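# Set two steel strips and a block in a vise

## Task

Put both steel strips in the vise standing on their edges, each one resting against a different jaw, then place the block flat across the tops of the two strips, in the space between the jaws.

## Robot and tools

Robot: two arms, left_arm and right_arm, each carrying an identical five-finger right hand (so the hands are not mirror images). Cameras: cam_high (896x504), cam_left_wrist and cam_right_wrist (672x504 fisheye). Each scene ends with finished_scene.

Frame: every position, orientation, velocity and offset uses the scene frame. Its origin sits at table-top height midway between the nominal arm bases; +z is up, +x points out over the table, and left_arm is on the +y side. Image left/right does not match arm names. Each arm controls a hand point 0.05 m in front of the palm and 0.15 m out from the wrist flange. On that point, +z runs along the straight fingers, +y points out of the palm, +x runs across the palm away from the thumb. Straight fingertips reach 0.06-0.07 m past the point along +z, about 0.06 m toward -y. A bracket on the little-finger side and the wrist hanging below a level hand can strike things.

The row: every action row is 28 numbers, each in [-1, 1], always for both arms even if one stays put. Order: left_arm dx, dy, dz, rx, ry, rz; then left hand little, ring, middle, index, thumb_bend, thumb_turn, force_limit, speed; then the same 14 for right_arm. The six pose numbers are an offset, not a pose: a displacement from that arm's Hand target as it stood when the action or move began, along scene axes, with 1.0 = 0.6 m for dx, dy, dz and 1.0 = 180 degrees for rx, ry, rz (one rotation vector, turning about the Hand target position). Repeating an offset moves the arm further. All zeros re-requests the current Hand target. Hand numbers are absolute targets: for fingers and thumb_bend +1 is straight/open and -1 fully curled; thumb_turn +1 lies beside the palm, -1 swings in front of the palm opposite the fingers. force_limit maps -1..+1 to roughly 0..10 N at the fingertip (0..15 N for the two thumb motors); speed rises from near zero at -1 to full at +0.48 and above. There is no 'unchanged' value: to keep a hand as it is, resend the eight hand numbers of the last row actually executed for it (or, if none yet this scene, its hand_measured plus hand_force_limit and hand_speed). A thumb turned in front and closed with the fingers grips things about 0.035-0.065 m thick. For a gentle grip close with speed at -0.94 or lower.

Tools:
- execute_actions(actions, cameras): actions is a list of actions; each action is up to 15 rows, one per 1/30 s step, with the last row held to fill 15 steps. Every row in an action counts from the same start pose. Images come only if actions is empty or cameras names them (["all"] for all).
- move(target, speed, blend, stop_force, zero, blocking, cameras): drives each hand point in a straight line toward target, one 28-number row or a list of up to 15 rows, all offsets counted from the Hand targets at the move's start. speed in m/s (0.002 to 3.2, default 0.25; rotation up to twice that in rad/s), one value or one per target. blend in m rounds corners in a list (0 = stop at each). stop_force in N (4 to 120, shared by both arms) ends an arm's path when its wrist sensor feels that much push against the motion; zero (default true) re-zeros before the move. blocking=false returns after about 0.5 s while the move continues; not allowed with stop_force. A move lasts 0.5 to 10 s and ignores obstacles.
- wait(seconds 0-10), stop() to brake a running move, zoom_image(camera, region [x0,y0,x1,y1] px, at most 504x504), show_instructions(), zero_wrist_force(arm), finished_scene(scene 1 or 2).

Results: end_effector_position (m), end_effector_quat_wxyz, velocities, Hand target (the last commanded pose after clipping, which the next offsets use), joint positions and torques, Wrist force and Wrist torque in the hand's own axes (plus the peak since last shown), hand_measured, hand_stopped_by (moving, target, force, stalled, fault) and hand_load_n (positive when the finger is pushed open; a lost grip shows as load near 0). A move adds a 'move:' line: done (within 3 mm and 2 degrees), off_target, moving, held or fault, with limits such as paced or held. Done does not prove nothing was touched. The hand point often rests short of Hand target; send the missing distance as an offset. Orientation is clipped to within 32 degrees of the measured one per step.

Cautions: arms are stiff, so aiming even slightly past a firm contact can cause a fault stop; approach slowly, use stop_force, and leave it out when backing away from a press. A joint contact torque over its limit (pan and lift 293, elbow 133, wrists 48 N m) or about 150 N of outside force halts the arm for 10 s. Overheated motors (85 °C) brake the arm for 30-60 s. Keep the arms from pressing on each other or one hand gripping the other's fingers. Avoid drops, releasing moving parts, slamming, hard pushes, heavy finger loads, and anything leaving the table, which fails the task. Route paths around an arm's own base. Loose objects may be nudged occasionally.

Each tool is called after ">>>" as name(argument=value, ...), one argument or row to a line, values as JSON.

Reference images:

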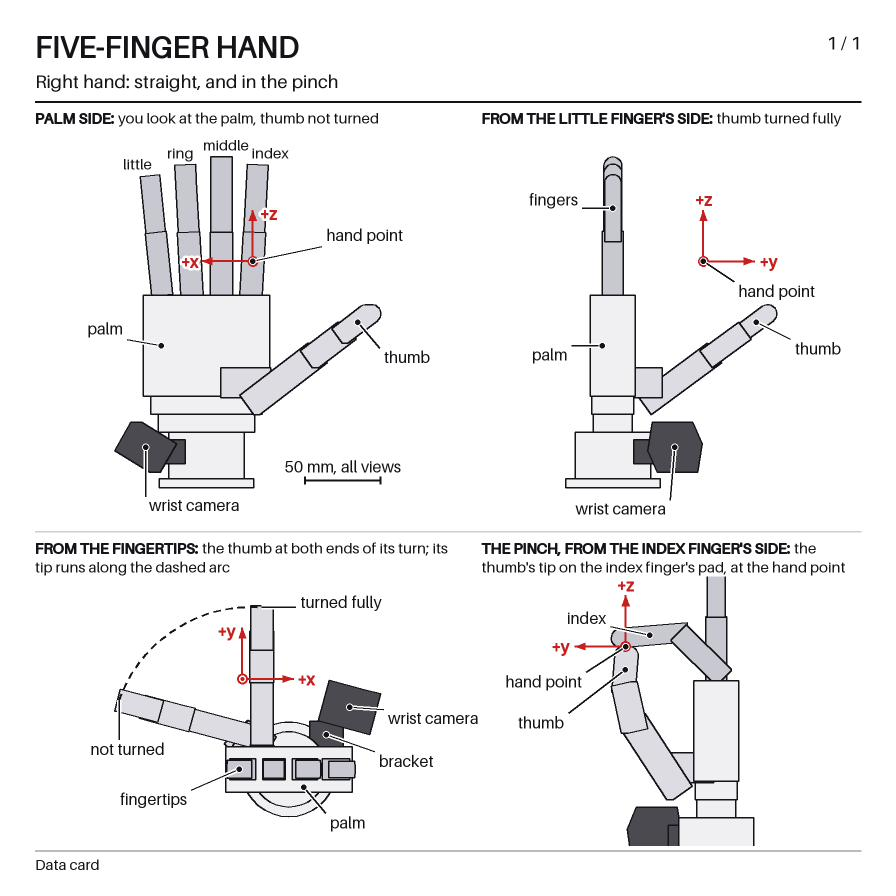

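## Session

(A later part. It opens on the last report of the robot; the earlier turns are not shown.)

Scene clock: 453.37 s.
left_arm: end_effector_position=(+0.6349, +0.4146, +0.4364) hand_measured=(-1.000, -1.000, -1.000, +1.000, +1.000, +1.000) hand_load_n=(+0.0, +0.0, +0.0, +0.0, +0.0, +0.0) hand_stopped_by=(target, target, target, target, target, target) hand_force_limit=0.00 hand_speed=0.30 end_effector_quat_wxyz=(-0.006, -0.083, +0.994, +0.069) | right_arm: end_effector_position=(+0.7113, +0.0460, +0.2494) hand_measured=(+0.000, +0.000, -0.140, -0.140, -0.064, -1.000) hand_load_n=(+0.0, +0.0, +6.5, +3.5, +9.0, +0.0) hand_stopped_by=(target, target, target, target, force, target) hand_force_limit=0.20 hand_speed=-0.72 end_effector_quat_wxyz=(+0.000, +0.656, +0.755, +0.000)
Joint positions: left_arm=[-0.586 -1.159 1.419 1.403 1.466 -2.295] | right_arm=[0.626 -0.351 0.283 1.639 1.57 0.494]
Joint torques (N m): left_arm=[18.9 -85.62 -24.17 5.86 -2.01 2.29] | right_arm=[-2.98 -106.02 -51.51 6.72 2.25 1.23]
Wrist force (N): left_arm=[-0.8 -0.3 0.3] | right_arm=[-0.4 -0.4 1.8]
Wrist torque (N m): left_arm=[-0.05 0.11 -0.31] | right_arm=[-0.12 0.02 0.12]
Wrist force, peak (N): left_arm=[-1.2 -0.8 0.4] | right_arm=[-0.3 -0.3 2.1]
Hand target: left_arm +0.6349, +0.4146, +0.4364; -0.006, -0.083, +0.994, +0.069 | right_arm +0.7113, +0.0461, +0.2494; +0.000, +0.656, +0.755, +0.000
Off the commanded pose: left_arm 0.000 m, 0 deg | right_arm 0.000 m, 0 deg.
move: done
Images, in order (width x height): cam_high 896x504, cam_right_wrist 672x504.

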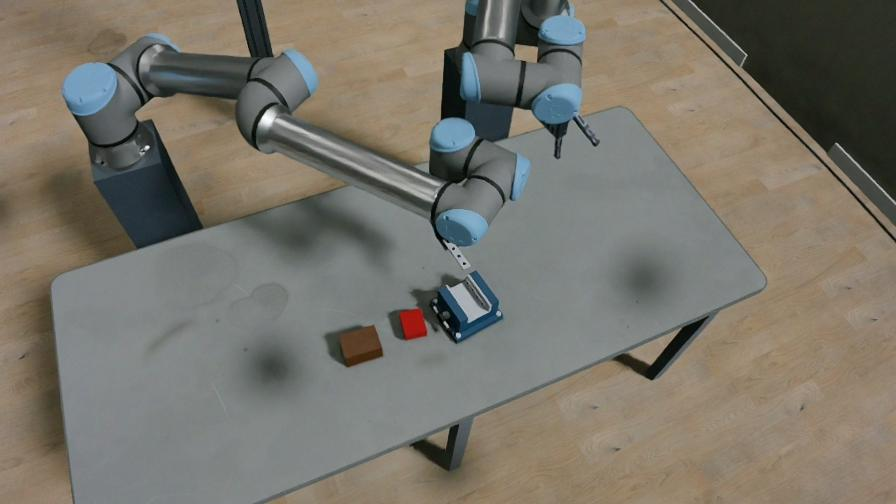

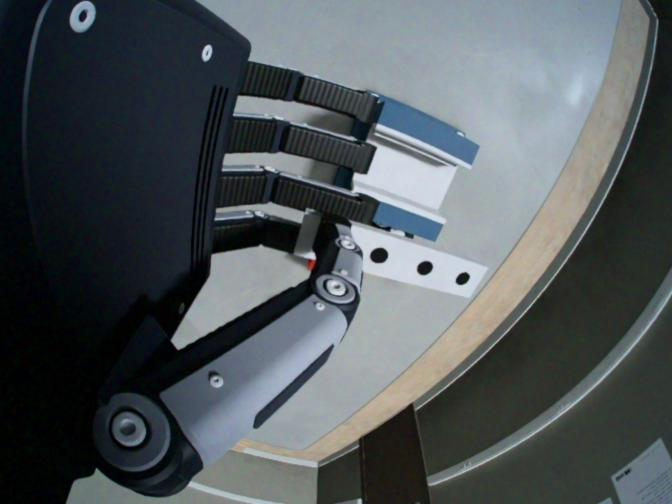

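>>> move(
  target=[0,0,0,0,0,0,-1,-1,-1,1,1,1,0,0.3,-0.0833,-0.02,0.03,0.4953,0.07,0,0,0,-0.14,-0.14,-0.45,-1,0.2,-0.72],
  speed=0.3,
  cameras=["cam_right_wrist","cam_high"],
)

>>> zoom_image(
  camera="cam_high",
  region=[410, 230, 530, 330],
)

Scene clock: 457.97 s.
left_arm: end_effector_position=(+0.6349, +0.4146, +0.4364) hand_measured=(-1.000, -1.000, -1.000, +1.000, +1.000, +1.000) hand_load_n=(+0.0, +0.0, +0.0, +0.0, +0.0, +0.0) hand_stopped_by=(target, target, target, target, target, target) hand_force_limit=0.00 hand_speed=0.30 end_effector_quat_wxyz=(-0.006, -0.083, +0.994, +0.069) | right_arm: end_effector_position=(+0.6613, +0.0341, +0.2674) hand_measured=(+0.000, +0.000, -0.140, -0.140, -0.064, -1.000) hand_load_n=(+0.0, +0.0, +6.0, +3.5, +9.0, +0.5) hand_stopped_by=(target, target, target, target, force, target) hand_force_limit=0.20 hand_speed=-0.72 end_effector_quat_wxyz=(+0.534, -0.464, -0.534, -0.463)
Joint positions: left_arm=[-0.586 -1.159 1.419 1.403 1.466 -2.295] | right_arm=[0.336 -0.936 1.577 -0.645 0.202 1.575]
Joint torques (N m): left_arm=[19.52 -85.46 -24.26 6.03 -2.22 2.41] | right_arm=[-5.87 -98.26 -28.21 -3.13 2.88 2.39]
Wrist force (N): left_arm=[-1.0 -0.2 0.5] | right_arm=[-4.1 -1.5 -2.1]
Wrist torque (N m): left_arm=[-0.04 0.12 -0.31] | right_arm=[-0.05 0.49 -0.41]
Wrist force, peak (N): left_arm=[-1.1 -0.6 0.6] | right_arm=[-4.5 -1.7 -2.2]
Hand target: left_arm +0.6349, +0.4146, +0.4364; -0.006, -0.083, +0.994, +0.069 | right_arm +0.6613, +0.0341, +0.2674; +0.534, -0.463, -0.534, -0.464
Off the commanded pose: left_arm 0.000 m, 0 deg | right_arm 0.000 m, 0 deg.
move: done
Images, in order (width x height): cam_high 896x504, cam_right_wrist 672x504.

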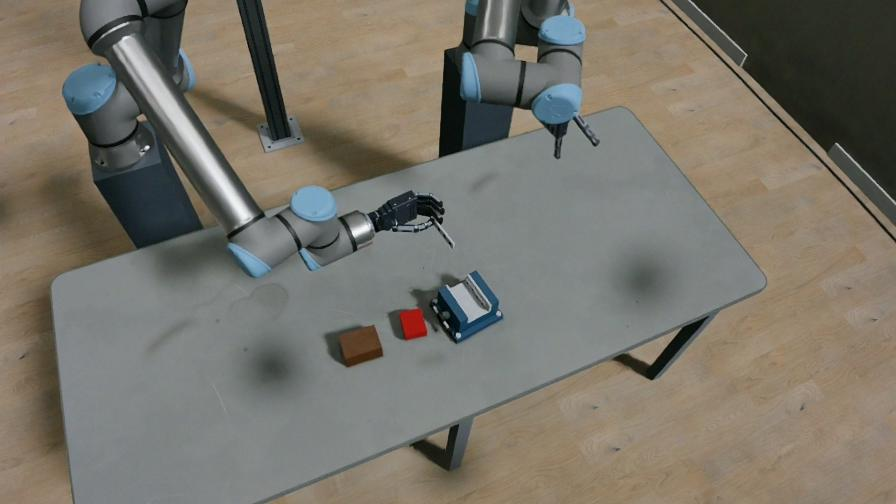

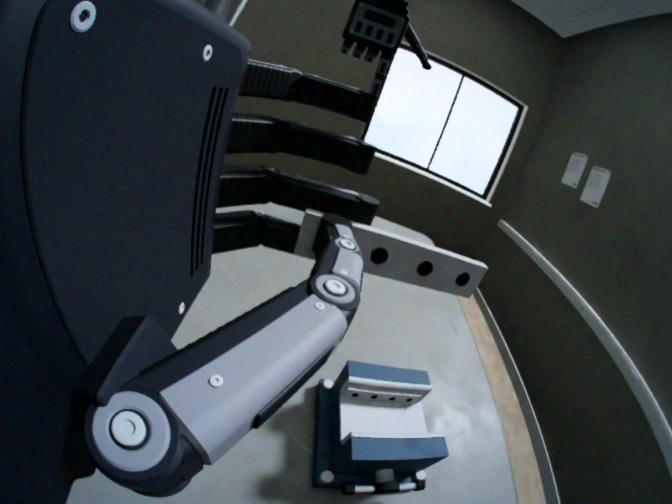

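Scaled by 4.200.

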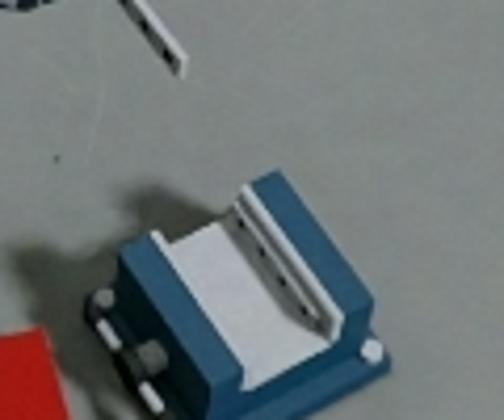

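>>> move(
  target=[0,0,0,0,0,0,-1,-1,-1,1,1,1,0,0.3,0.0847,0.0237,-0.229,0,0,0,0,0,-0.14,-0.14,-0.45,-1,0.2,-0.72],
  speed=0.15,
  cameras=["cam_right_wrist","cam_high"],
)

>>> zoom_image(
  camera="cam_high",
  region=[430, 250, 510, 330],
)

>>> zoom_image(
  camera="cam_right_wrist",
  region=[280, 180, 520, 400],
)

Scene clock: 460.10 s.
left_arm: end_effector_position=(+0.6349, +0.4146, +0.4364) hand_measured=(-1.000, -1.000, -1.000, +1.000, +1.000, +1.000) hand_load_n=(+0.0, +0.0, +0.0, +0.0, +0.0, +0.0) hand_stopped_by=(target, target, target, target, target, target) hand_force_limit=0.00 hand_speed=0.30 end_effector_quat_wxyz=(-0.006, -0.083, +0.994, +0.069) | right_arm: end_effector_position=(+0.7122, +0.0482, +0.1301) hand_measured=(+0.000, +0.000, -0.140, -0.140, -0.064, -1.000) hand_load_n=(+0.0, +0.0, +6.0, +3.0, +9.0, +0.5) hand_stopped_by=(target, target, target, target, force, target) hand_force_limit=0.20 hand_speed=-0.72 end_effector_quat_wxyz=(+0.534, -0.463, -0.534, -0.464)
Joint positions: left_arm=[-0.586 -1.159 1.419 1.403 1.466 -2.295] | right_arm=[0.331 -0.726 1.485 -0.765 0.198 1.577]
Joint torques (N m): left_arm=[18.84 -85.64 -23.88 5.7 -2.03 2.25] | right_arm=[-3.12 -82.61 -43.52 -2.77 -2.19 1.94]
Wrist force (N): left_arm=[-0.9 -0.5 0.5] | right_arm=[-3.7 -2.3 -2.3]
Wrist torque (N m): left_arm=[-0.09 0.11 -0.31] | right_arm=[-0.11 0.43 -0.47]
Wrist force, peak (N): left_arm=[-0.9 -0.6 0.8] | right_arm=[-5.1 -1.7 -2.4]
Hand target: left_arm +0.6349, +0.4146, +0.4364; -0.006, -0.083, +0.994, +0.069 | right_arm +0.7121, +0.0483, +0.1300; +0.534, -0.463, -0.534, -0.464
Off the commanded pose: left_arm 0.000 m, 0 deg | right_arm 0.000 m, 0 deg.
move: done
Images, in order (width x height): cam_high 896x504, cam_right_wrist 672x504.

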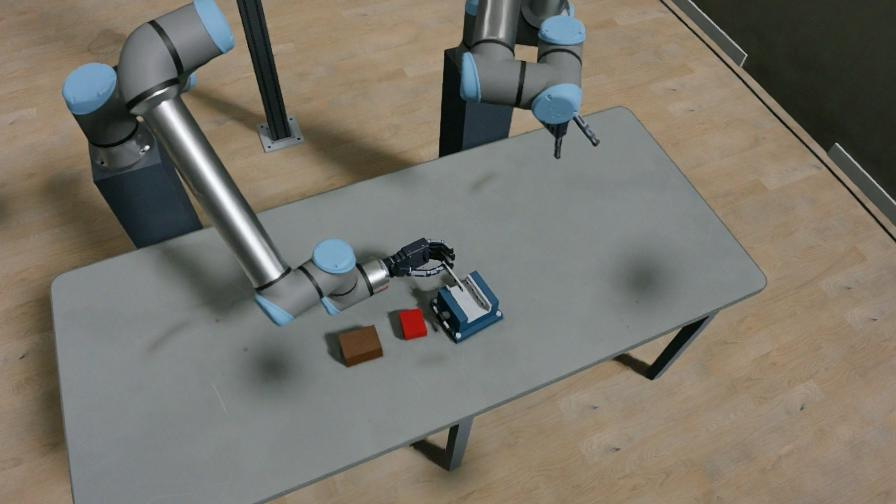

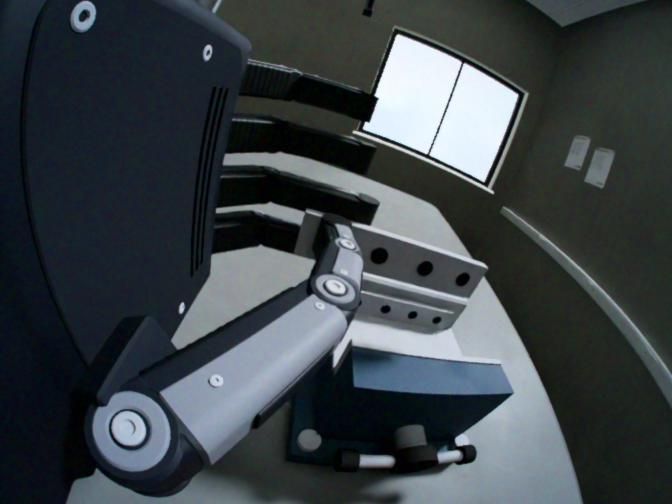

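Scaled by 6.300.

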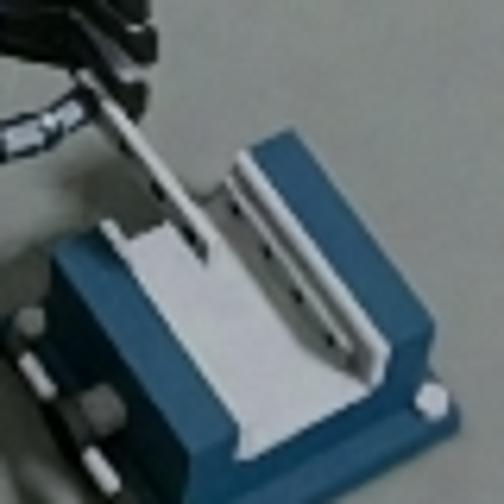

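Scaled by 2.100 from the camera's 672x504 image, which has a finer 960x720 frame.

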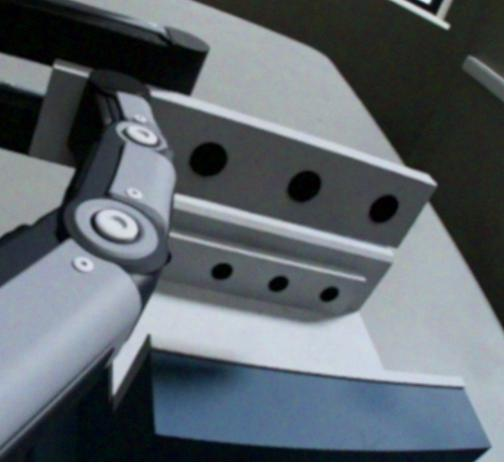

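>>> move(
  target=[
    [0,0,0,0,0,0,-1,-1,-1,1,1,1,0,0.3,0,0,-0.095,0,0,0,0,0,-0.14,-0.14,-0.45,-1,0.2,-0.72],
    [0,0,0,0,0,0,-1,-1,-1,1,1,1,0,0.3,0,0,-0.125,0,0,0,0,0,-0.14,-0.14,-0.45,-1,0.2,-0.72],
  ],
  speed=[0.06,0.008],
  stop_force=4,
  cameras=["cam_right_wrist","cam_high"],
)

>>> zoom_image(
  camera="cam_high",
  region=[430, 250, 510, 330],
)

>>> zoom_image(
  camera="cam_right_wrist",
  region=[280, 180, 520, 400],
)

Scene clock: 465.10 s.
left_arm: end_effector_position=(+0.6349, +0.4146, +0.4364) hand_measured=(-1.000, -1.000, -1.000, +1.000, +1.000, +1.000) hand_load_n=(+0.0, +0.0, +0.0, +0.0, +0.0, +0.0) hand_stopped_by=(target, target, target, target, target, target) hand_force_limit=0.00 hand_speed=0.30 end_effector_quat_wxyz=(-0.006, -0.083, +0.994, +0.069) | right_arm: end_effector_position=(+0.7122, +0.0483, +0.0631) hand_measured=(+0.000, +0.000, -0.140, -0.140, -0.064, -1.000) hand_load_n=(+0.0, +0.0, +6.5, +4.0, +5.0, -1.0) hand_stopped_by=(target, target, target, target, force, target) hand_force_limit=0.20 hand_speed=-0.72 end_effector_quat_wxyz=(+0.534, -0.463, -0.534, -0.464)
Joint positions: left_arm=[-0.586 -1.159 1.419 1.403 1.466 -2.295] | right_arm=[0.331 -0.648 1.481 -0.839 0.198 1.577]
Joint torques (N m): left_arm=[18.55 -84.18 -23.94 5.42 -2.01 2.43] | right_arm=[2.22 -113.29 -26.14 1.66 0.02 1.43]
Wrist force (N): left_arm=[-0.9 -0.2 0.5] | right_arm=[-3.4 -1.9 -2.2]
Wrist torque (N m): left_arm=[-0.05 0.12 -0.31] | right_arm=[-0.04 0.40 -0.38]
Wrist force, peak (N): left_arm=[-1.2 -0.7 0.6] | right_arm=[-4.4 -2.2 -2.4]
Hand target: left_arm +0.6349, +0.4146, +0.4364; -0.006, -0.083, +0.994, +0.069 | right_arm +0.7121, +0.0483, +0.0630; +0.534, -0.463, -0.534, -0.464 (not the last commanded pose)
Off the commanded pose: left_arm 0.000 m, 0 deg | right_arm 0.008 m, 0 deg.
move: contact (right_arm); path passed 1 of 2 targets
Images, in order (width x height): cam_high 896x504, cam_right_wrist 672x504.

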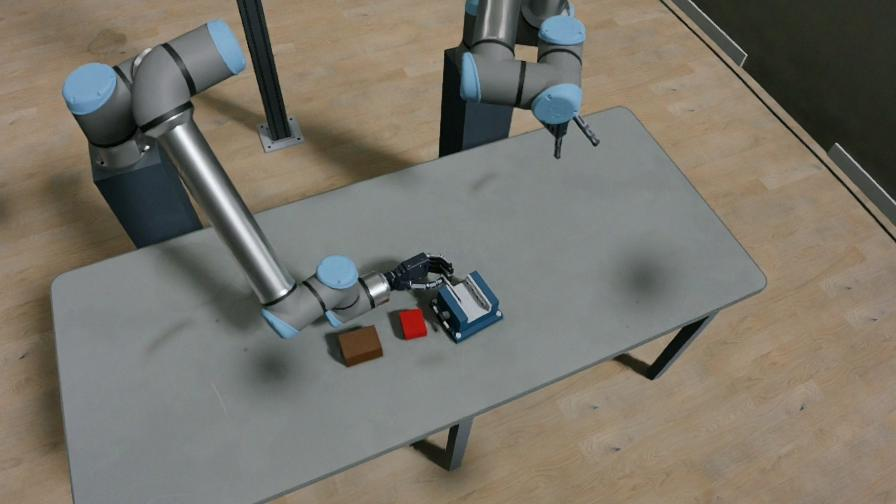

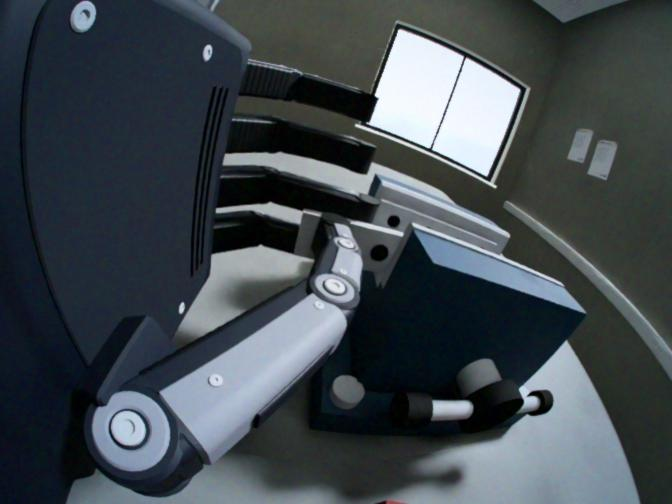

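Scaled by 6.300.

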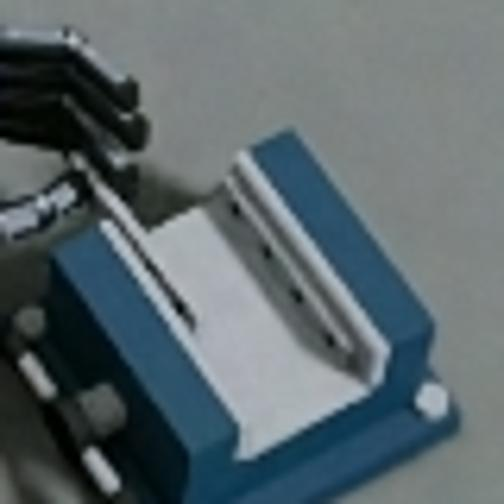

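Scaled by 2.100 from the camera's 672x504 image, which has a finer 960x720 frame.

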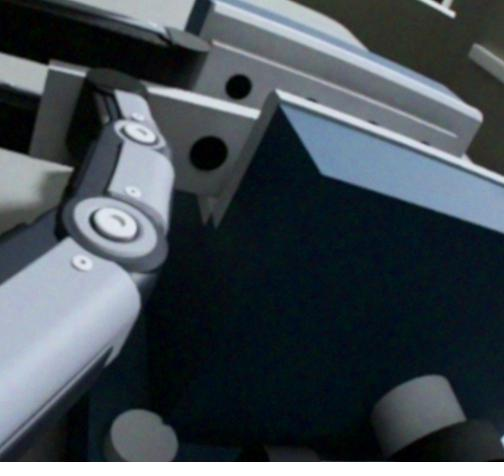

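>>> move(
  target=[0,0,0,0,0,0,-1,-1,-1,1,1,1,0,0.3,0,0,0,0,0,0,0,0,-0.14,-0.14,0.2,-1,0.2,-0.75],
  speed=0.02,
  cameras=["cam_right_wrist","cam_high"],
)

>>> zoom_image(
  camera="cam_high",
  region=[430, 250, 510, 330],
)

>>> zoom_image(
  camera="cam_right_wrist",
  region=[280, 180, 520, 400],
)

Scene clock: 466.87 s.
left_arm: end_effector_position=(+0.6349, +0.4146, +0.4364) hand_measured=(-1.000, -1.000, -1.000, +1.000, +1.000, +1.000) hand_load_n=(+0.0, +0.0, +0.0, +0.0, +0.0, +0.0) hand_stopped_by=(target, target, target, target, target, target) hand_force_limit=0.00 hand_speed=0.30 end_effector_quat_wxyz=(-0.006, -0.083, +0.994, +0.069) | right_arm: end_effector_position=(+0.7121, +0.0483, +0.0630) hand_measured=(+0.000, +0.000, -0.140, -0.140, +0.200, -1.000) hand_load_n=(+0.0, +0.0, +0.0, +0.0, +0.0, +0.0) hand_stopped_by=(target, target, target, target, target, target) hand_force_limit=0.20 hand_speed=-0.75 end_effector_quat_wxyz=(+0.534, -0.463, -0.534, -0.464)
Joint positions: left_arm=[-0.586 -1.159 1.419 1.403 1.466 -2.295] | right_arm=[0.331 -0.648 1.481 -0.839 0.198 1.577]
Joint torques (N m): left_arm=[18.28 -83.28 -24.5 5.58 -2.06 2.4] | right_arm=[0.54 -109.4 -21.53 1.78 0.04 -0.48]
Wrist force (N): left_arm=[-1.2 -0.3 0.2] | right_arm=[-3.0 -1.9 -2.5]
Wrist torque (N m): left_arm=[-0.05 0.17 -0.33] | right_arm=[-0.01 0.47 -0.43]
Wrist force, peak (N): left_arm=[-1.0 -0.6 0.6] | right_arm=[-3.7 -2.3 -2.6]
Hand target: left_arm +0.6349, +0.4146, +0.4364; -0.006, -0.083, +0.994, +0.069 | right_arm +0.7121, +0.0483, +0.0630; +0.534, -0.463, -0.534, -0.464
Off the commanded pose: left_arm 0.000 m, 0 deg | right_arm 0.000 m, 0 deg.
move: done
Images, in order (width x height): cam_high 896x504, cam_right_wrist 672x504.

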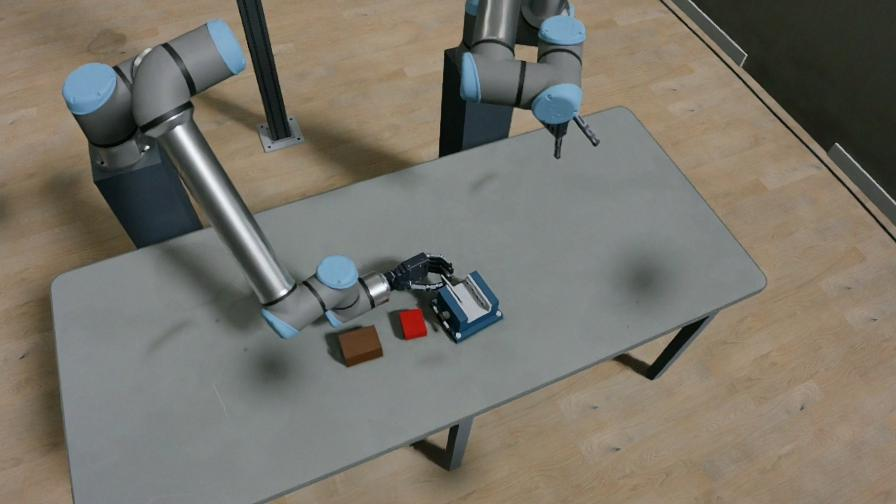

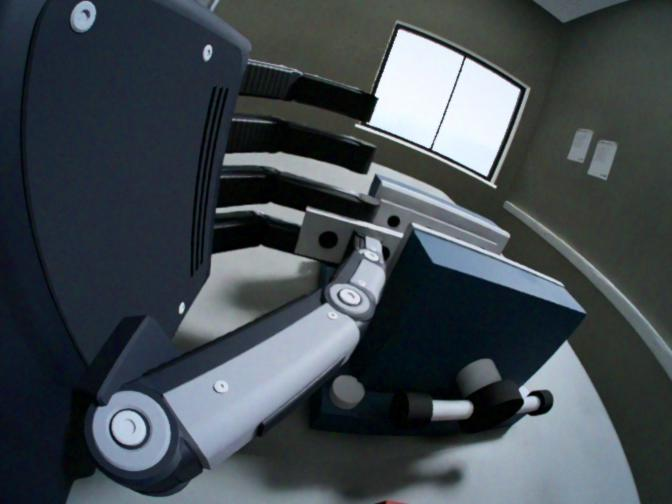

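Scaled by 6.300.

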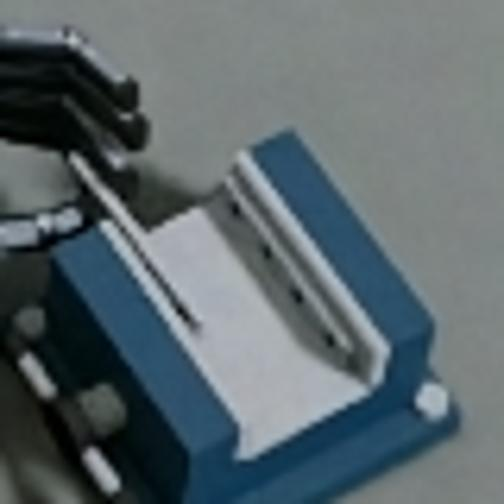

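Scaled by 2.100 from the camera's 672x504 image, which has a finer 960x720 frame.

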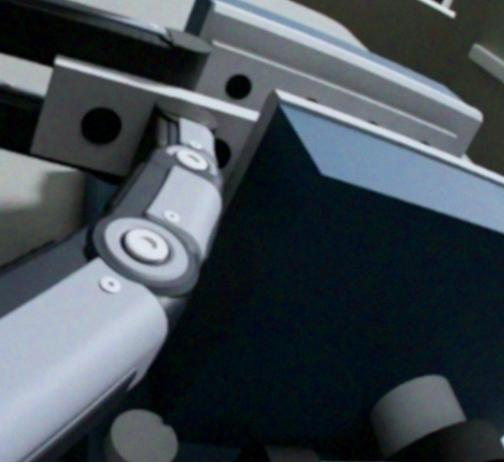

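>>> move(
  target=[
    [0,0,0,0,0,0,-1,-1,-1,1,1,1,0,0.3,0,0,0,0,0,0,0,0,0.3,0.3,0.2,-1,0.2,-0.5],
    [0,0,0,0,0,0,-1,-1,-1,1,1,1,0,0.3,-0.15,-0.0214,0,0,0,0,0,0,0.3,0.3,0.2,-1,0.2,-0.5],
    [0,0,0,0,0,0,-1,-1,-1,1,1,1,0,0.3,-0.2,-0.05,0.25,0,0,0,0,0,0.3,0.3,0.2,-1,0.2,-0.5],
  ],
  speed=[0.05,0.04,0.2],
  blend=[0,0.005,0],
  cameras=["cam_right_wrist","cam_high"],
)

>>> zoom_image(
  camera="cam_high",
  region=[430, 250, 510, 330],
)

Scene clock: 473.53 s.
left_arm: end_effector_position=(+0.6349, +0.4146, +0.4364) hand_measured=(-1.000, -1.000, -1.000, +1.000, +1.000, +1.000) hand_load_n=(+0.0, +0.0, +0.0, +0.0, +0.0, +0.0) hand_stopped_by=(target, target, target, target, target, target) hand_force_limit=0.00 hand_speed=0.30 end_effector_quat_wxyz=(-0.006, -0.083, +0.994, +0.069) | right_arm: end_effector_position=(+0.5921, +0.0183, +0.2129) hand_measured=(+0.000, +0.000, +0.300, +0.300, +0.200, -1.000) hand_load_n=(+0.0, +0.0, +0.0, +0.0, +0.0, +0.0) hand_stopped_by=(target, target, target, target, target, target) hand_force_limit=0.20 hand_speed=-0.50 end_effector_quat_wxyz=(+0.534, -0.463, -0.533, -0.464)
Joint positions: left_arm=[-0.586 -1.159 1.419 1.403 1.466 -2.295] | right_arm=[0.347 -0.962 1.752 -0.796 0.214 1.577]
Joint torques (N m): left_arm=[19.42 -84.39 -24.95 4.93 -1.98 2.35] | right_arm=[-12.36 -94.73 -40.9 1.51 -2.22 -2.24]
Wrist force (N): left_arm=[-1.2 -0.5 0.6] | right_arm=[-3.4 -2.0 -2.6]
Wrist torque (N m): left_arm=[-0.10 0.16 -0.34] | right_arm=[-0.05 0.55 -0.10]
Wrist force, peak (N): left_arm=[-1.2 -0.5 0.6] | right_arm=[-4.3 -2.1 -2.3]
Hand target: left_arm +0.6349, +0.4146, +0.4364; -0.006, -0.083, +0.994, +0.069 | right_arm +0.5921, +0.0183, +0.2130; +0.534, -0.463, -0.534, -0.464
Off the commanded pose: left_arm 0.000 m, 0 deg | right_arm 0.000 m, 0 deg.
move: done
Images, in order (width x height): cam_high 896x504, cam_right_wrist 672x504.

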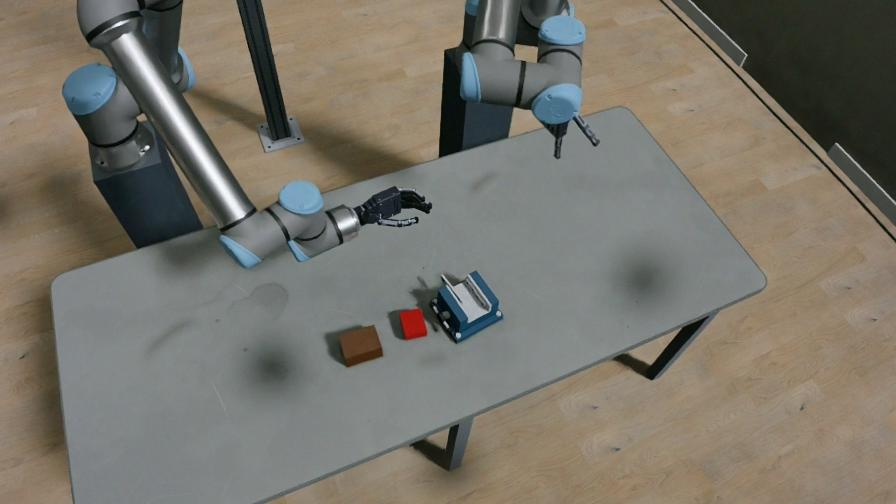

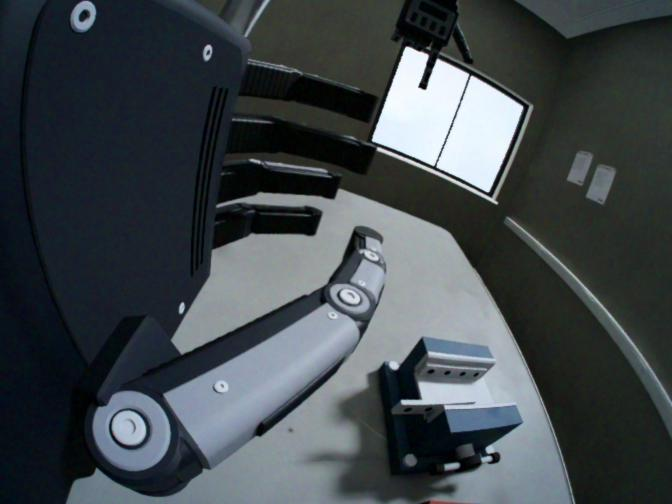

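Scaled by 6.300.

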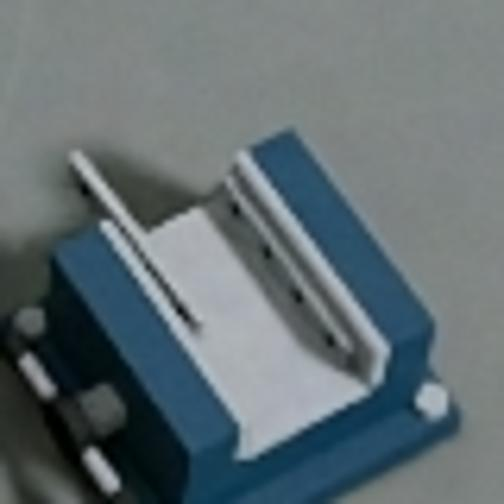

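>>> move(
  target=[0.01,-0.22,-0.14,-0.1096,-0.0183,0,-1,-1,-1,1,1,1,0,0.3,-0.237,-0.7,0.395,0,0,0,-1,-1,-1,1,1,1,0,0.3],
  speed=0.35,
)

>>> move(
  target=[0.0302,-0.2828,-0.1707,0,0,0,-1,-1,-1,1,1,1,0,0.3,0,0,0,0,0,0,-1,-1,-1,1,1,1,0,0.3],
  speed=0.25,
  cameras=["cam_left_wrist","cam_high"],
)

>>> zoom_image(
  camera="cam_high",
  region=[430, 250, 510, 330],
)

Scene clock: 479.57 s.
left_arm: end_effector_position=(+0.6409, +0.2826, +0.3524) hand_measured=(-1.000, -1.000, -1.000, +1.000, +1.000, +1.000) hand_load_n=(+0.0, +0.0, +0.0, +0.0, +0.0, +0.0) hand_stopped_by=(target, target, target, target, target, target) hand_force_limit=0.00 hand_speed=0.30 end_effector_quat_wxyz=(+0.009, -0.083, +0.991, -0.104) | right_arm: end_effector_position=(+0.4500, -0.4016, +0.4500) hand_measured=(-1.000, -1.000, -1.000, +1.000, +1.000, +1.000) hand_load_n=(+0.0, +0.0, +0.0, +0.0, +0.0, +0.0) hand_stopped_by=(target, target, target, target, target, target) hand_force_limit=0.00 hand_speed=0.30 end_effector_quat_wxyz=(+0.534, -0.463, -0.534, -0.464)
Joint positions: left_arm=[-0.642 -1.136 1.454 1.105 1.72 -2.358] | right_arm=[-0.351 -1.613 2.123 -0.507 -0.484 1.569]
Joint torques (N m): left_arm=[-12.9 -70.52 -22.59 0.62 1.99 -1.52] | right_arm=[-11.48 -48.37 -27.29 3.65 -1.99 -3.16]
Wrist force (N): left_arm=[-0.8 -0.2 0.4] | right_arm=[-3.0 -2.0 -1.9]
Wrist torque (N m): left_arm=[-0.03 0.07 -0.02] | right_arm=[-0.02 0.34 0.03]
Wrist force, peak (N): left_arm=[-1.2 -0.3 0.6] | right_arm=[-3.5 -2.4 -2.6]
Hand target: left_arm +0.6409, +0.2826, +0.3524; +0.009, -0.083, +0.991, -0.104 | right_arm +0.4499, -0.4017, +0.4500; +0.534, -0.463, -0.534, -0.464
Off the commanded pose: left_arm 0.000 m, 0 deg | right_arm 0.000 m, 0 deg.
move: done

Scene clock: 480.87 s.
left_arm: end_effector_position=(+0.6591, +0.1130, +0.2500) hand_measured=(-1.000, -1.000, -1.000, +1.000, +1.000, +1.000) hand_load_n=(+0.5, +0.0, +0.0, +0.0, +0.0, +0.0) hand_stopped_by=(target, target, target, target, target, target) hand_force_limit=0.00 hand_speed=0.30 end_effector_quat_wxyz=(+0.009, -0.083, +0.991, -0.104) | right_arm: end_effector_position=(+0.4499, -0.4017, +0.4500) hand_measured=(-1.000, -1.000, -1.000, +1.000, +1.000, +1.000) hand_load_n=(+0.0, +0.0, +0.0, +0.0, +0.0, +0.0) hand_stopped_by=(target, target, target, target, target, target) hand_force_limit=0.00 hand_speed=0.30 end_effector_quat_wxyz=(+0.534, -0.463, -0.534, -0.464)
Joint positions: left_arm=[-0.806 -0.933 1.319 1.015 1.694 -2.521] | right_arm=[-0.351 -1.613 2.123 -0.507 -0.484 1.569]
Joint torques (N m): left_arm=[-12 -81.23 -45.63 1.66 -1.73 -1.11] | right_arm=[-12.32 -49.3 -29.48 3.28 -2.55 -2.75]
Wrist force (N): left_arm=[-1.0 -0.6 0.6] | right_arm=[-2.8 -1.8 -1.9]
Wrist torque (N m): left_arm=[-0.07 0.11 -0.04] | right_arm=[0.02 0.31 0.05]
Wrist force, peak (N): left_arm=[-0.9 -1.7 1.4] | right_arm=[-3.1 -1.6 -2.2]
Hand target: left_arm +0.6591, +0.1130, +0.2500; +0.009, -0.083, +0.991, -0.104 | right_arm +0.4499, -0.4017, +0.4500; +0.534, -0.463, -0.534, -0.464
Off the commanded pose: left_arm 0.000 m, 0 deg | right_arm 0.000 m, 0 deg.
move: done
Images, in order (width x height): cam_high 896x504, cam_left_wrist 672x504.

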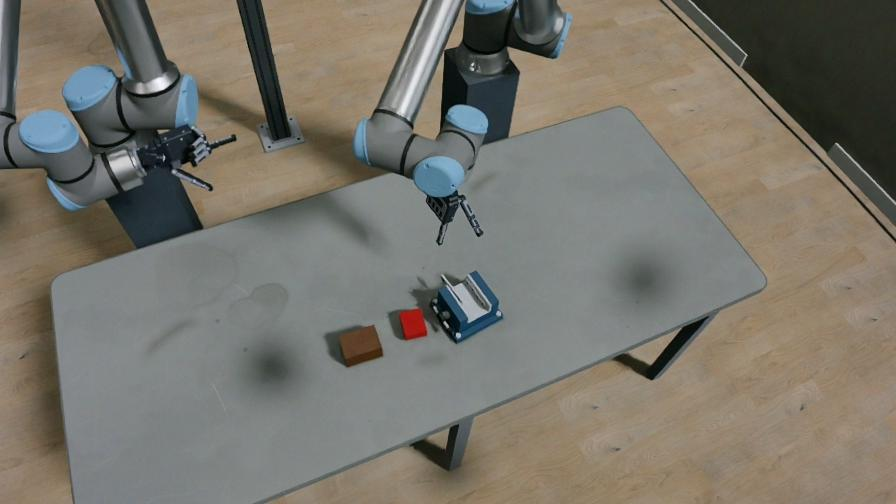

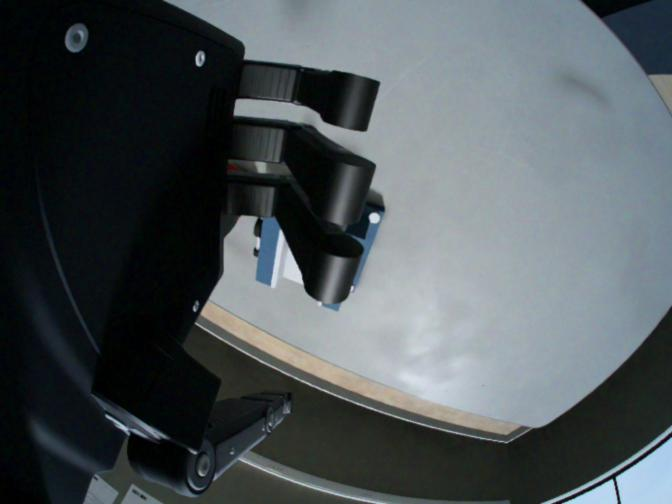

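Scaled by 6.300.

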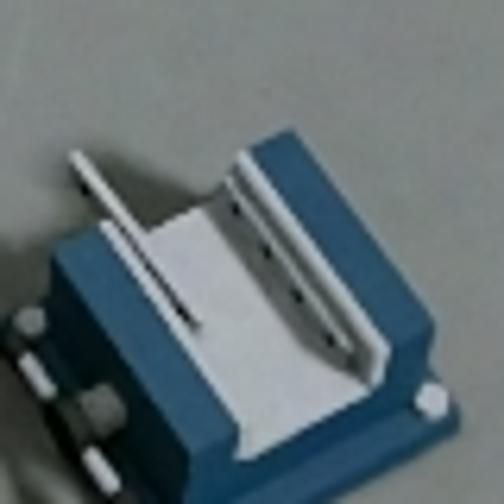

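>>> move(
  target=[
    [0.0007,-0.005,-0.1,0,0,0,-1,-1,-1,1,1,1,0,0.3,0,0,0,0,0,0,-1,-1,-1,1,1,1,0,0.3],
    [0.0007,-0.005,-0.2238,0,0,0,-1,-1,-1,1,1,1,0,0.3,0,0,0,0,0,0,-1,-1,-1,1,1,1,0,0.3],
  ],
  speed=[0.1,0.08],
  stop_force=6,
  cameras=["cam_left_wrist","cam_high"],
)

>>> zoom_image(
  camera="cam_high",
  region=[430, 250, 510, 330],
)

Scene clock: 484.47 s.
left_arm: end_effector_position=(+0.6595, +0.1099, +0.1157) hand_measured=(-1.000, -1.000, -1.000, +1.000, +1.000, +1.000) hand_load_n=(+0.0, +0.0, +0.0, +0.0, +0.0, +0.0) hand_stopped_by=(target, target, target, target, target, target) hand_force_limit=0.00 hand_speed=0.30 end_effector_quat_wxyz=(+0.009, -0.083, +0.991, -0.104) | right_arm: end_effector_position=(+0.4499, -0.4017, +0.4500) hand_measured=(-1.000, -1.000, -1.000, +1.000, +1.000, +1.000) hand_load_n=(+0.0, +0.0, +0.0, +0.0, +0.0, -0.5) hand_stopped_by=(target, target, target, target, target, target) hand_force_limit=0.00 hand_speed=0.30 end_effector_quat_wxyz=(+0.534, -0.463, -0.534, -0.464)
Joint positions: left_arm=[-0.808 -0.827 1.396 0.832 1.694 -2.523] | right_arm=[-0.351 -1.613 2.123 -0.507 -0.484 1.569]
Joint torques (N m): left_arm=[-8 -85.71 -18.89 0.84 -1.67 -0.59] | right_arm=[-12.72 -48.23 -28 3.41 -1.9 -2.47]
Wrist force (N): left_arm=[-0.9 -0.4 0.0] | right_arm=[-2.7 -1.6 -2.0]
Wrist torque (N m): left_arm=[0.01 0.09 -0.03] | right_arm=[0.06 0.31 0.06]
Wrist force, peak (N): left_arm=[-0.9 -0.2 1.3] | right_arm=[-3.0 -2.1 -2.2]
Hand target: left_arm +0.6595, +0.1100, +0.1157; +0.009, -0.083, +0.991, -0.104 | right_arm +0.4499, -0.4017, +0.4500; +0.534, -0.463, -0.534, -0.464
Off the commanded pose: left_arm 0.000 m, 0 deg | right_arm 0.000 m, 0 deg.
move: done
Images, in order (width x height): cam_high 896x504, cam_left_wrist 672x504.

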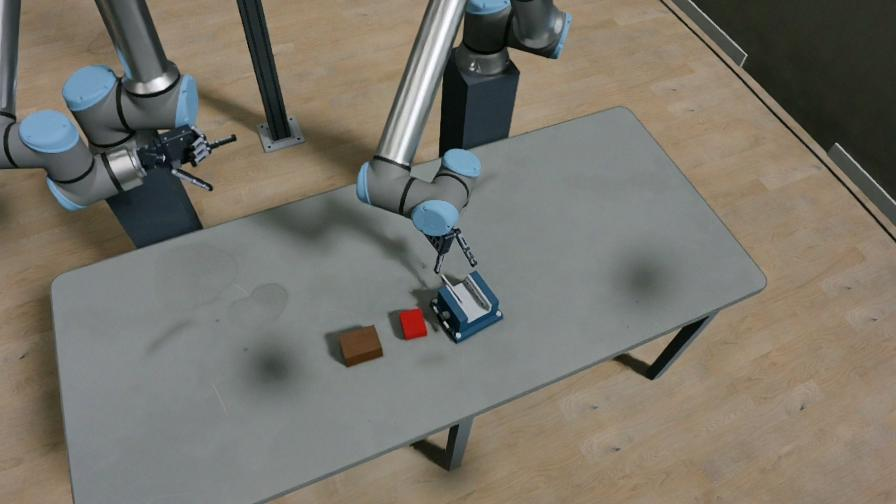

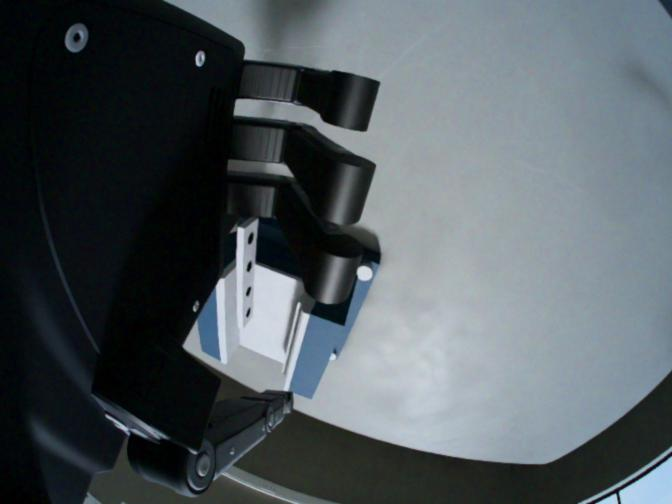

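Scaled by 6.300.

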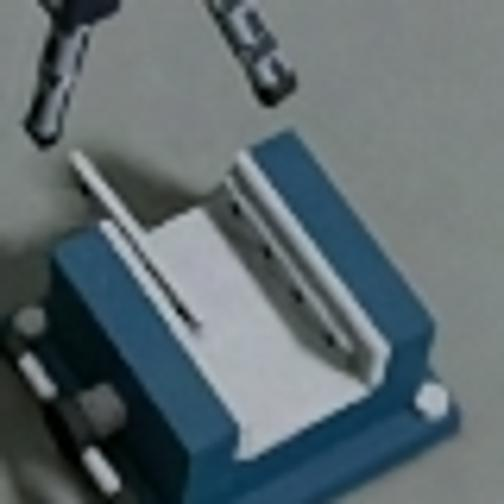

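>>> move(
  target=[
    [-0.0005,0.0033,0,0,0,0,-1,-1,-1,1,1,1,0,0.3,0,0,0,0,0,0,-1,-1,-1,1,1,1,0,0.3],
    [0.082,0.0153,0,0,0,0,-1,-1,-1,1,1,1,0,0.3,0,0,0,0,0,0,-1,-1,-1,1,1,1,0,0.3],
  ],
  speed=[0.05,0.03],
  stop_force=5,
  cameras=["cam_left_wrist","cam_high"],
)

>>> zoom_image(
  camera="cam_high",
  region=[430, 250, 510, 330],
)

Scene clock: 488.60 s.
left_arm: end_effector_position=(+0.7087, +0.1191, +0.1157) hand_measured=(-1.000, -1.000, -1.000, +1.000, +1.000, +1.000) hand_load_n=(+0.0, +0.0, +0.0, +0.0, +0.0, +0.0) hand_stopped_by=(target, target, target, target, target, target) hand_force_limit=0.00 hand_speed=0.30 end_effector_quat_wxyz=(+0.009, -0.083, +0.991, -0.104) | right_arm: end_effector_position=(+0.4499, -0.4017, +0.4500) hand_measured=(-1.000, -1.000, -1.000, +1.000, +1.000, +1.000) hand_load_n=(+0.0, +0.0, -0.5, +0.0, +0.0, +0.0) hand_stopped_by=(target, target, target, target, target, target) hand_force_limit=0.00 hand_speed=0.30 end_effector_quat_wxyz=(+0.534, -0.463, -0.534, -0.464)
Joint positions: left_arm=[-0.758 -0.771 1.293 0.885 1.702 -2.473] | right_arm=[-0.351 -1.613 2.123 -0.507 -0.484 1.569]
Joint torques (N m): left_arm=[20.21 -90.76 -44.27 6.39 1.73 2.33] | right_arm=[-14.18 -49.73 -30.5 3.6 -2.07 -2.59]
Wrist force (N): left_arm=[-0.3 -0.1 0.2] | right_arm=[-2.8 -1.6 -2.2]
Wrist torque (N m): left_arm=[0.03 0.09 -0.25] | right_arm=[0.07 0.32 0.06]
Wrist force, peak (N): left_arm=[-1.2 -0.5 0.1] | right_arm=[-3.1 -1.6 -2.3]
Hand target: left_arm +0.7087, +0.1191, +0.1157; +0.009, -0.083, +0.991, -0.104 | right_arm +0.4499, -0.4017, +0.4500; +0.534, -0.463, -0.534, -0.464
Off the commanded pose: left_arm 0.000 m, 0 deg | right_arm 0.000 m, 0 deg.
move: done
Images, in order (width x height): cam_high 896x504, cam_left_wrist 672x504.

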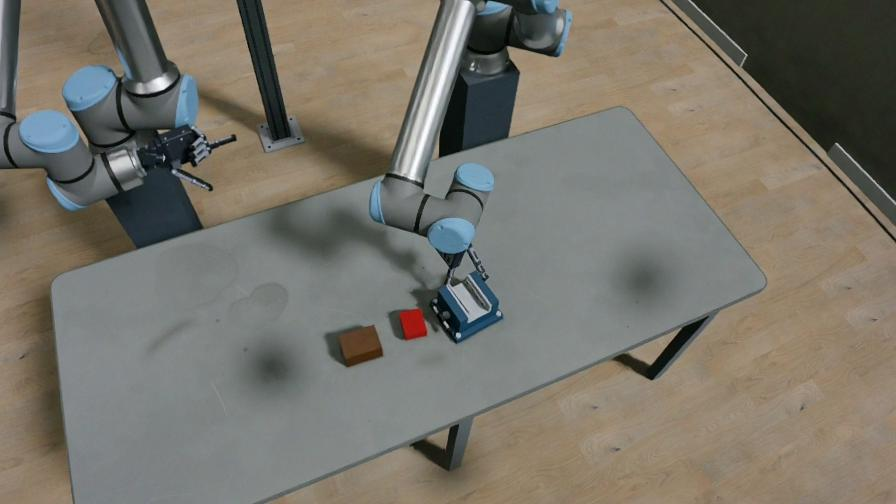

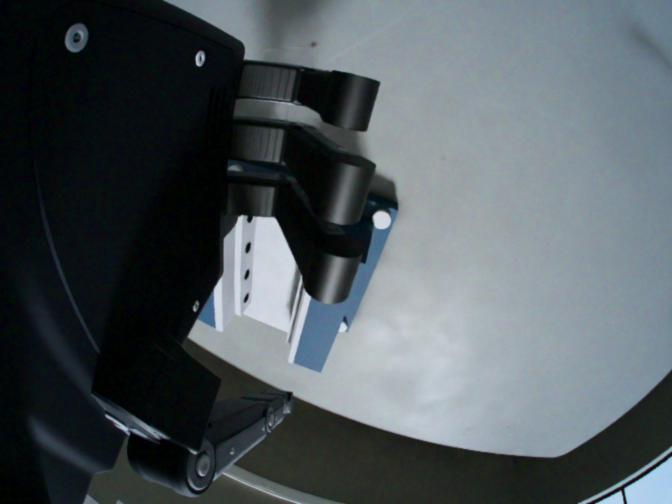

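Scaled by 6.300.

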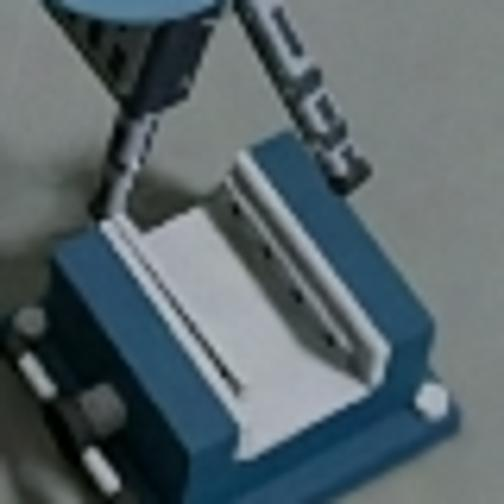

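>>> move(
  target=[0.0142,0.0021,0,0,0,0,-1,-1,-1,1,1,1,0,0.3,0,0,0,0,0,0,-1,-1,-1,1,1,1,0,0.3],
  speed=0.02,
  stop_force=5,
  cameras=["cam_left_wrist","cam_high"],
)

>>> zoom_image(
  camera="cam_high",
  region=[440, 270, 500, 330],
)

Scene clock: 490.73 s.
left_arm: end_effector_position=(+0.7172, +0.1204, +0.1157) hand_measured=(-1.000, -1.000, -1.000, +1.000, +1.000, +1.000) hand_load_n=(+0.0, +0.0, +0.0, +0.0, +0.0, +0.0) hand_stopped_by=(target, target, target, target, target, target) hand_force_limit=0.00 hand_speed=0.30 end_effector_quat_wxyz=(+0.009, -0.083, +0.991, -0.104) | right_arm: end_effector_position=(+0.4499, -0.4017, +0.4500) hand_measured=(-1.000, -1.000, -1.000, +1.000, +1.000, +1.000) hand_load_n=(+0.0, +0.0, +0.0, +0.0, +0.0, +0.0) hand_stopped_by=(target, target, target, target, target, target) hand_force_limit=0.00 hand_speed=0.30 end_effector_quat_wxyz=(+0.534, -0.463, -0.534, -0.464)
Joint positions: left_arm=[-0.75 -0.761 1.273 0.896 1.703 -2.465] | right_arm=[-0.351 -1.613 2.123 -0.507 -0.484 1.569]
Joint torques (N m): left_arm=[19.78 -92.22 -44.47 6.37 1.79 2.42] | right_arm=[-14.33 -46.86 -29.64 3.55 -2.04 -2.42]
Wrist force (N): left_arm=[-0.4 -0.1 0.4] | right_arm=[-2.8 -1.8 -1.8]
Wrist torque (N m): left_arm=[0.01 0.09 -0.25] | right_arm=[0.01 0.31 0.05]
Wrist force, peak (N): left_arm=[-0.8 0.3 0.2] | right_arm=[-2.9 -2.0 -2.1]
Hand target: left_arm +0.7172, +0.1204, +0.1157; +0.009, -0.083, +0.991, -0.104 | right_arm +0.4499, -0.4017, +0.4500; +0.534, -0.463, -0.534, -0.464
Off the commanded pose: left_arm 0.000 m, 0 deg | right_arm 0.000 m, 0 deg.
move: done
Images, in order (width x height): cam_high 896x504, cam_left_wrist 672x504.

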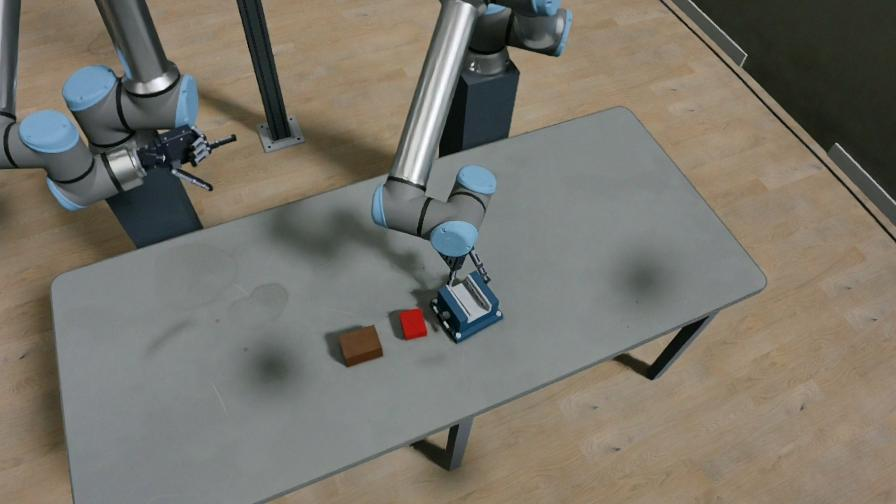

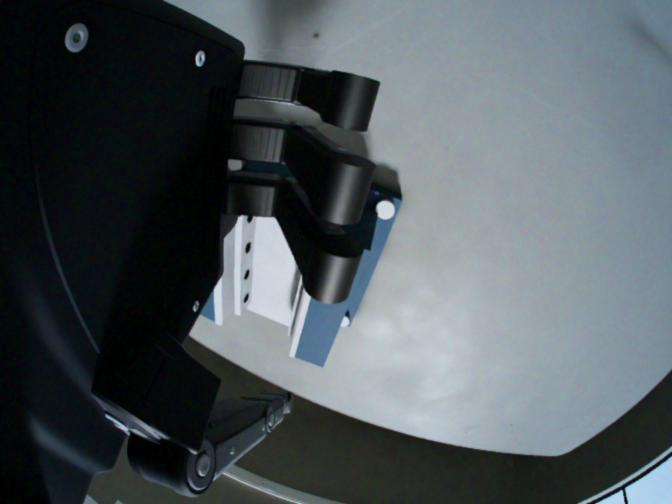

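Scaled by 8.400.

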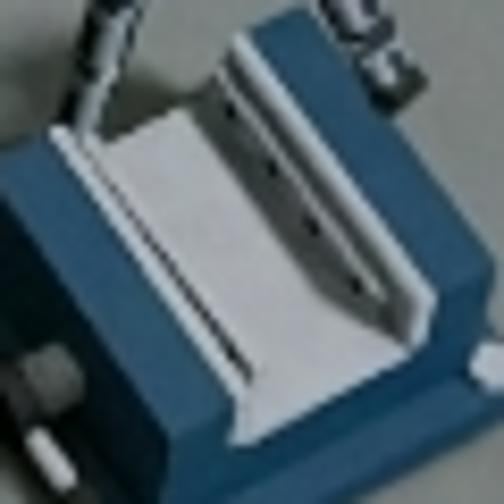

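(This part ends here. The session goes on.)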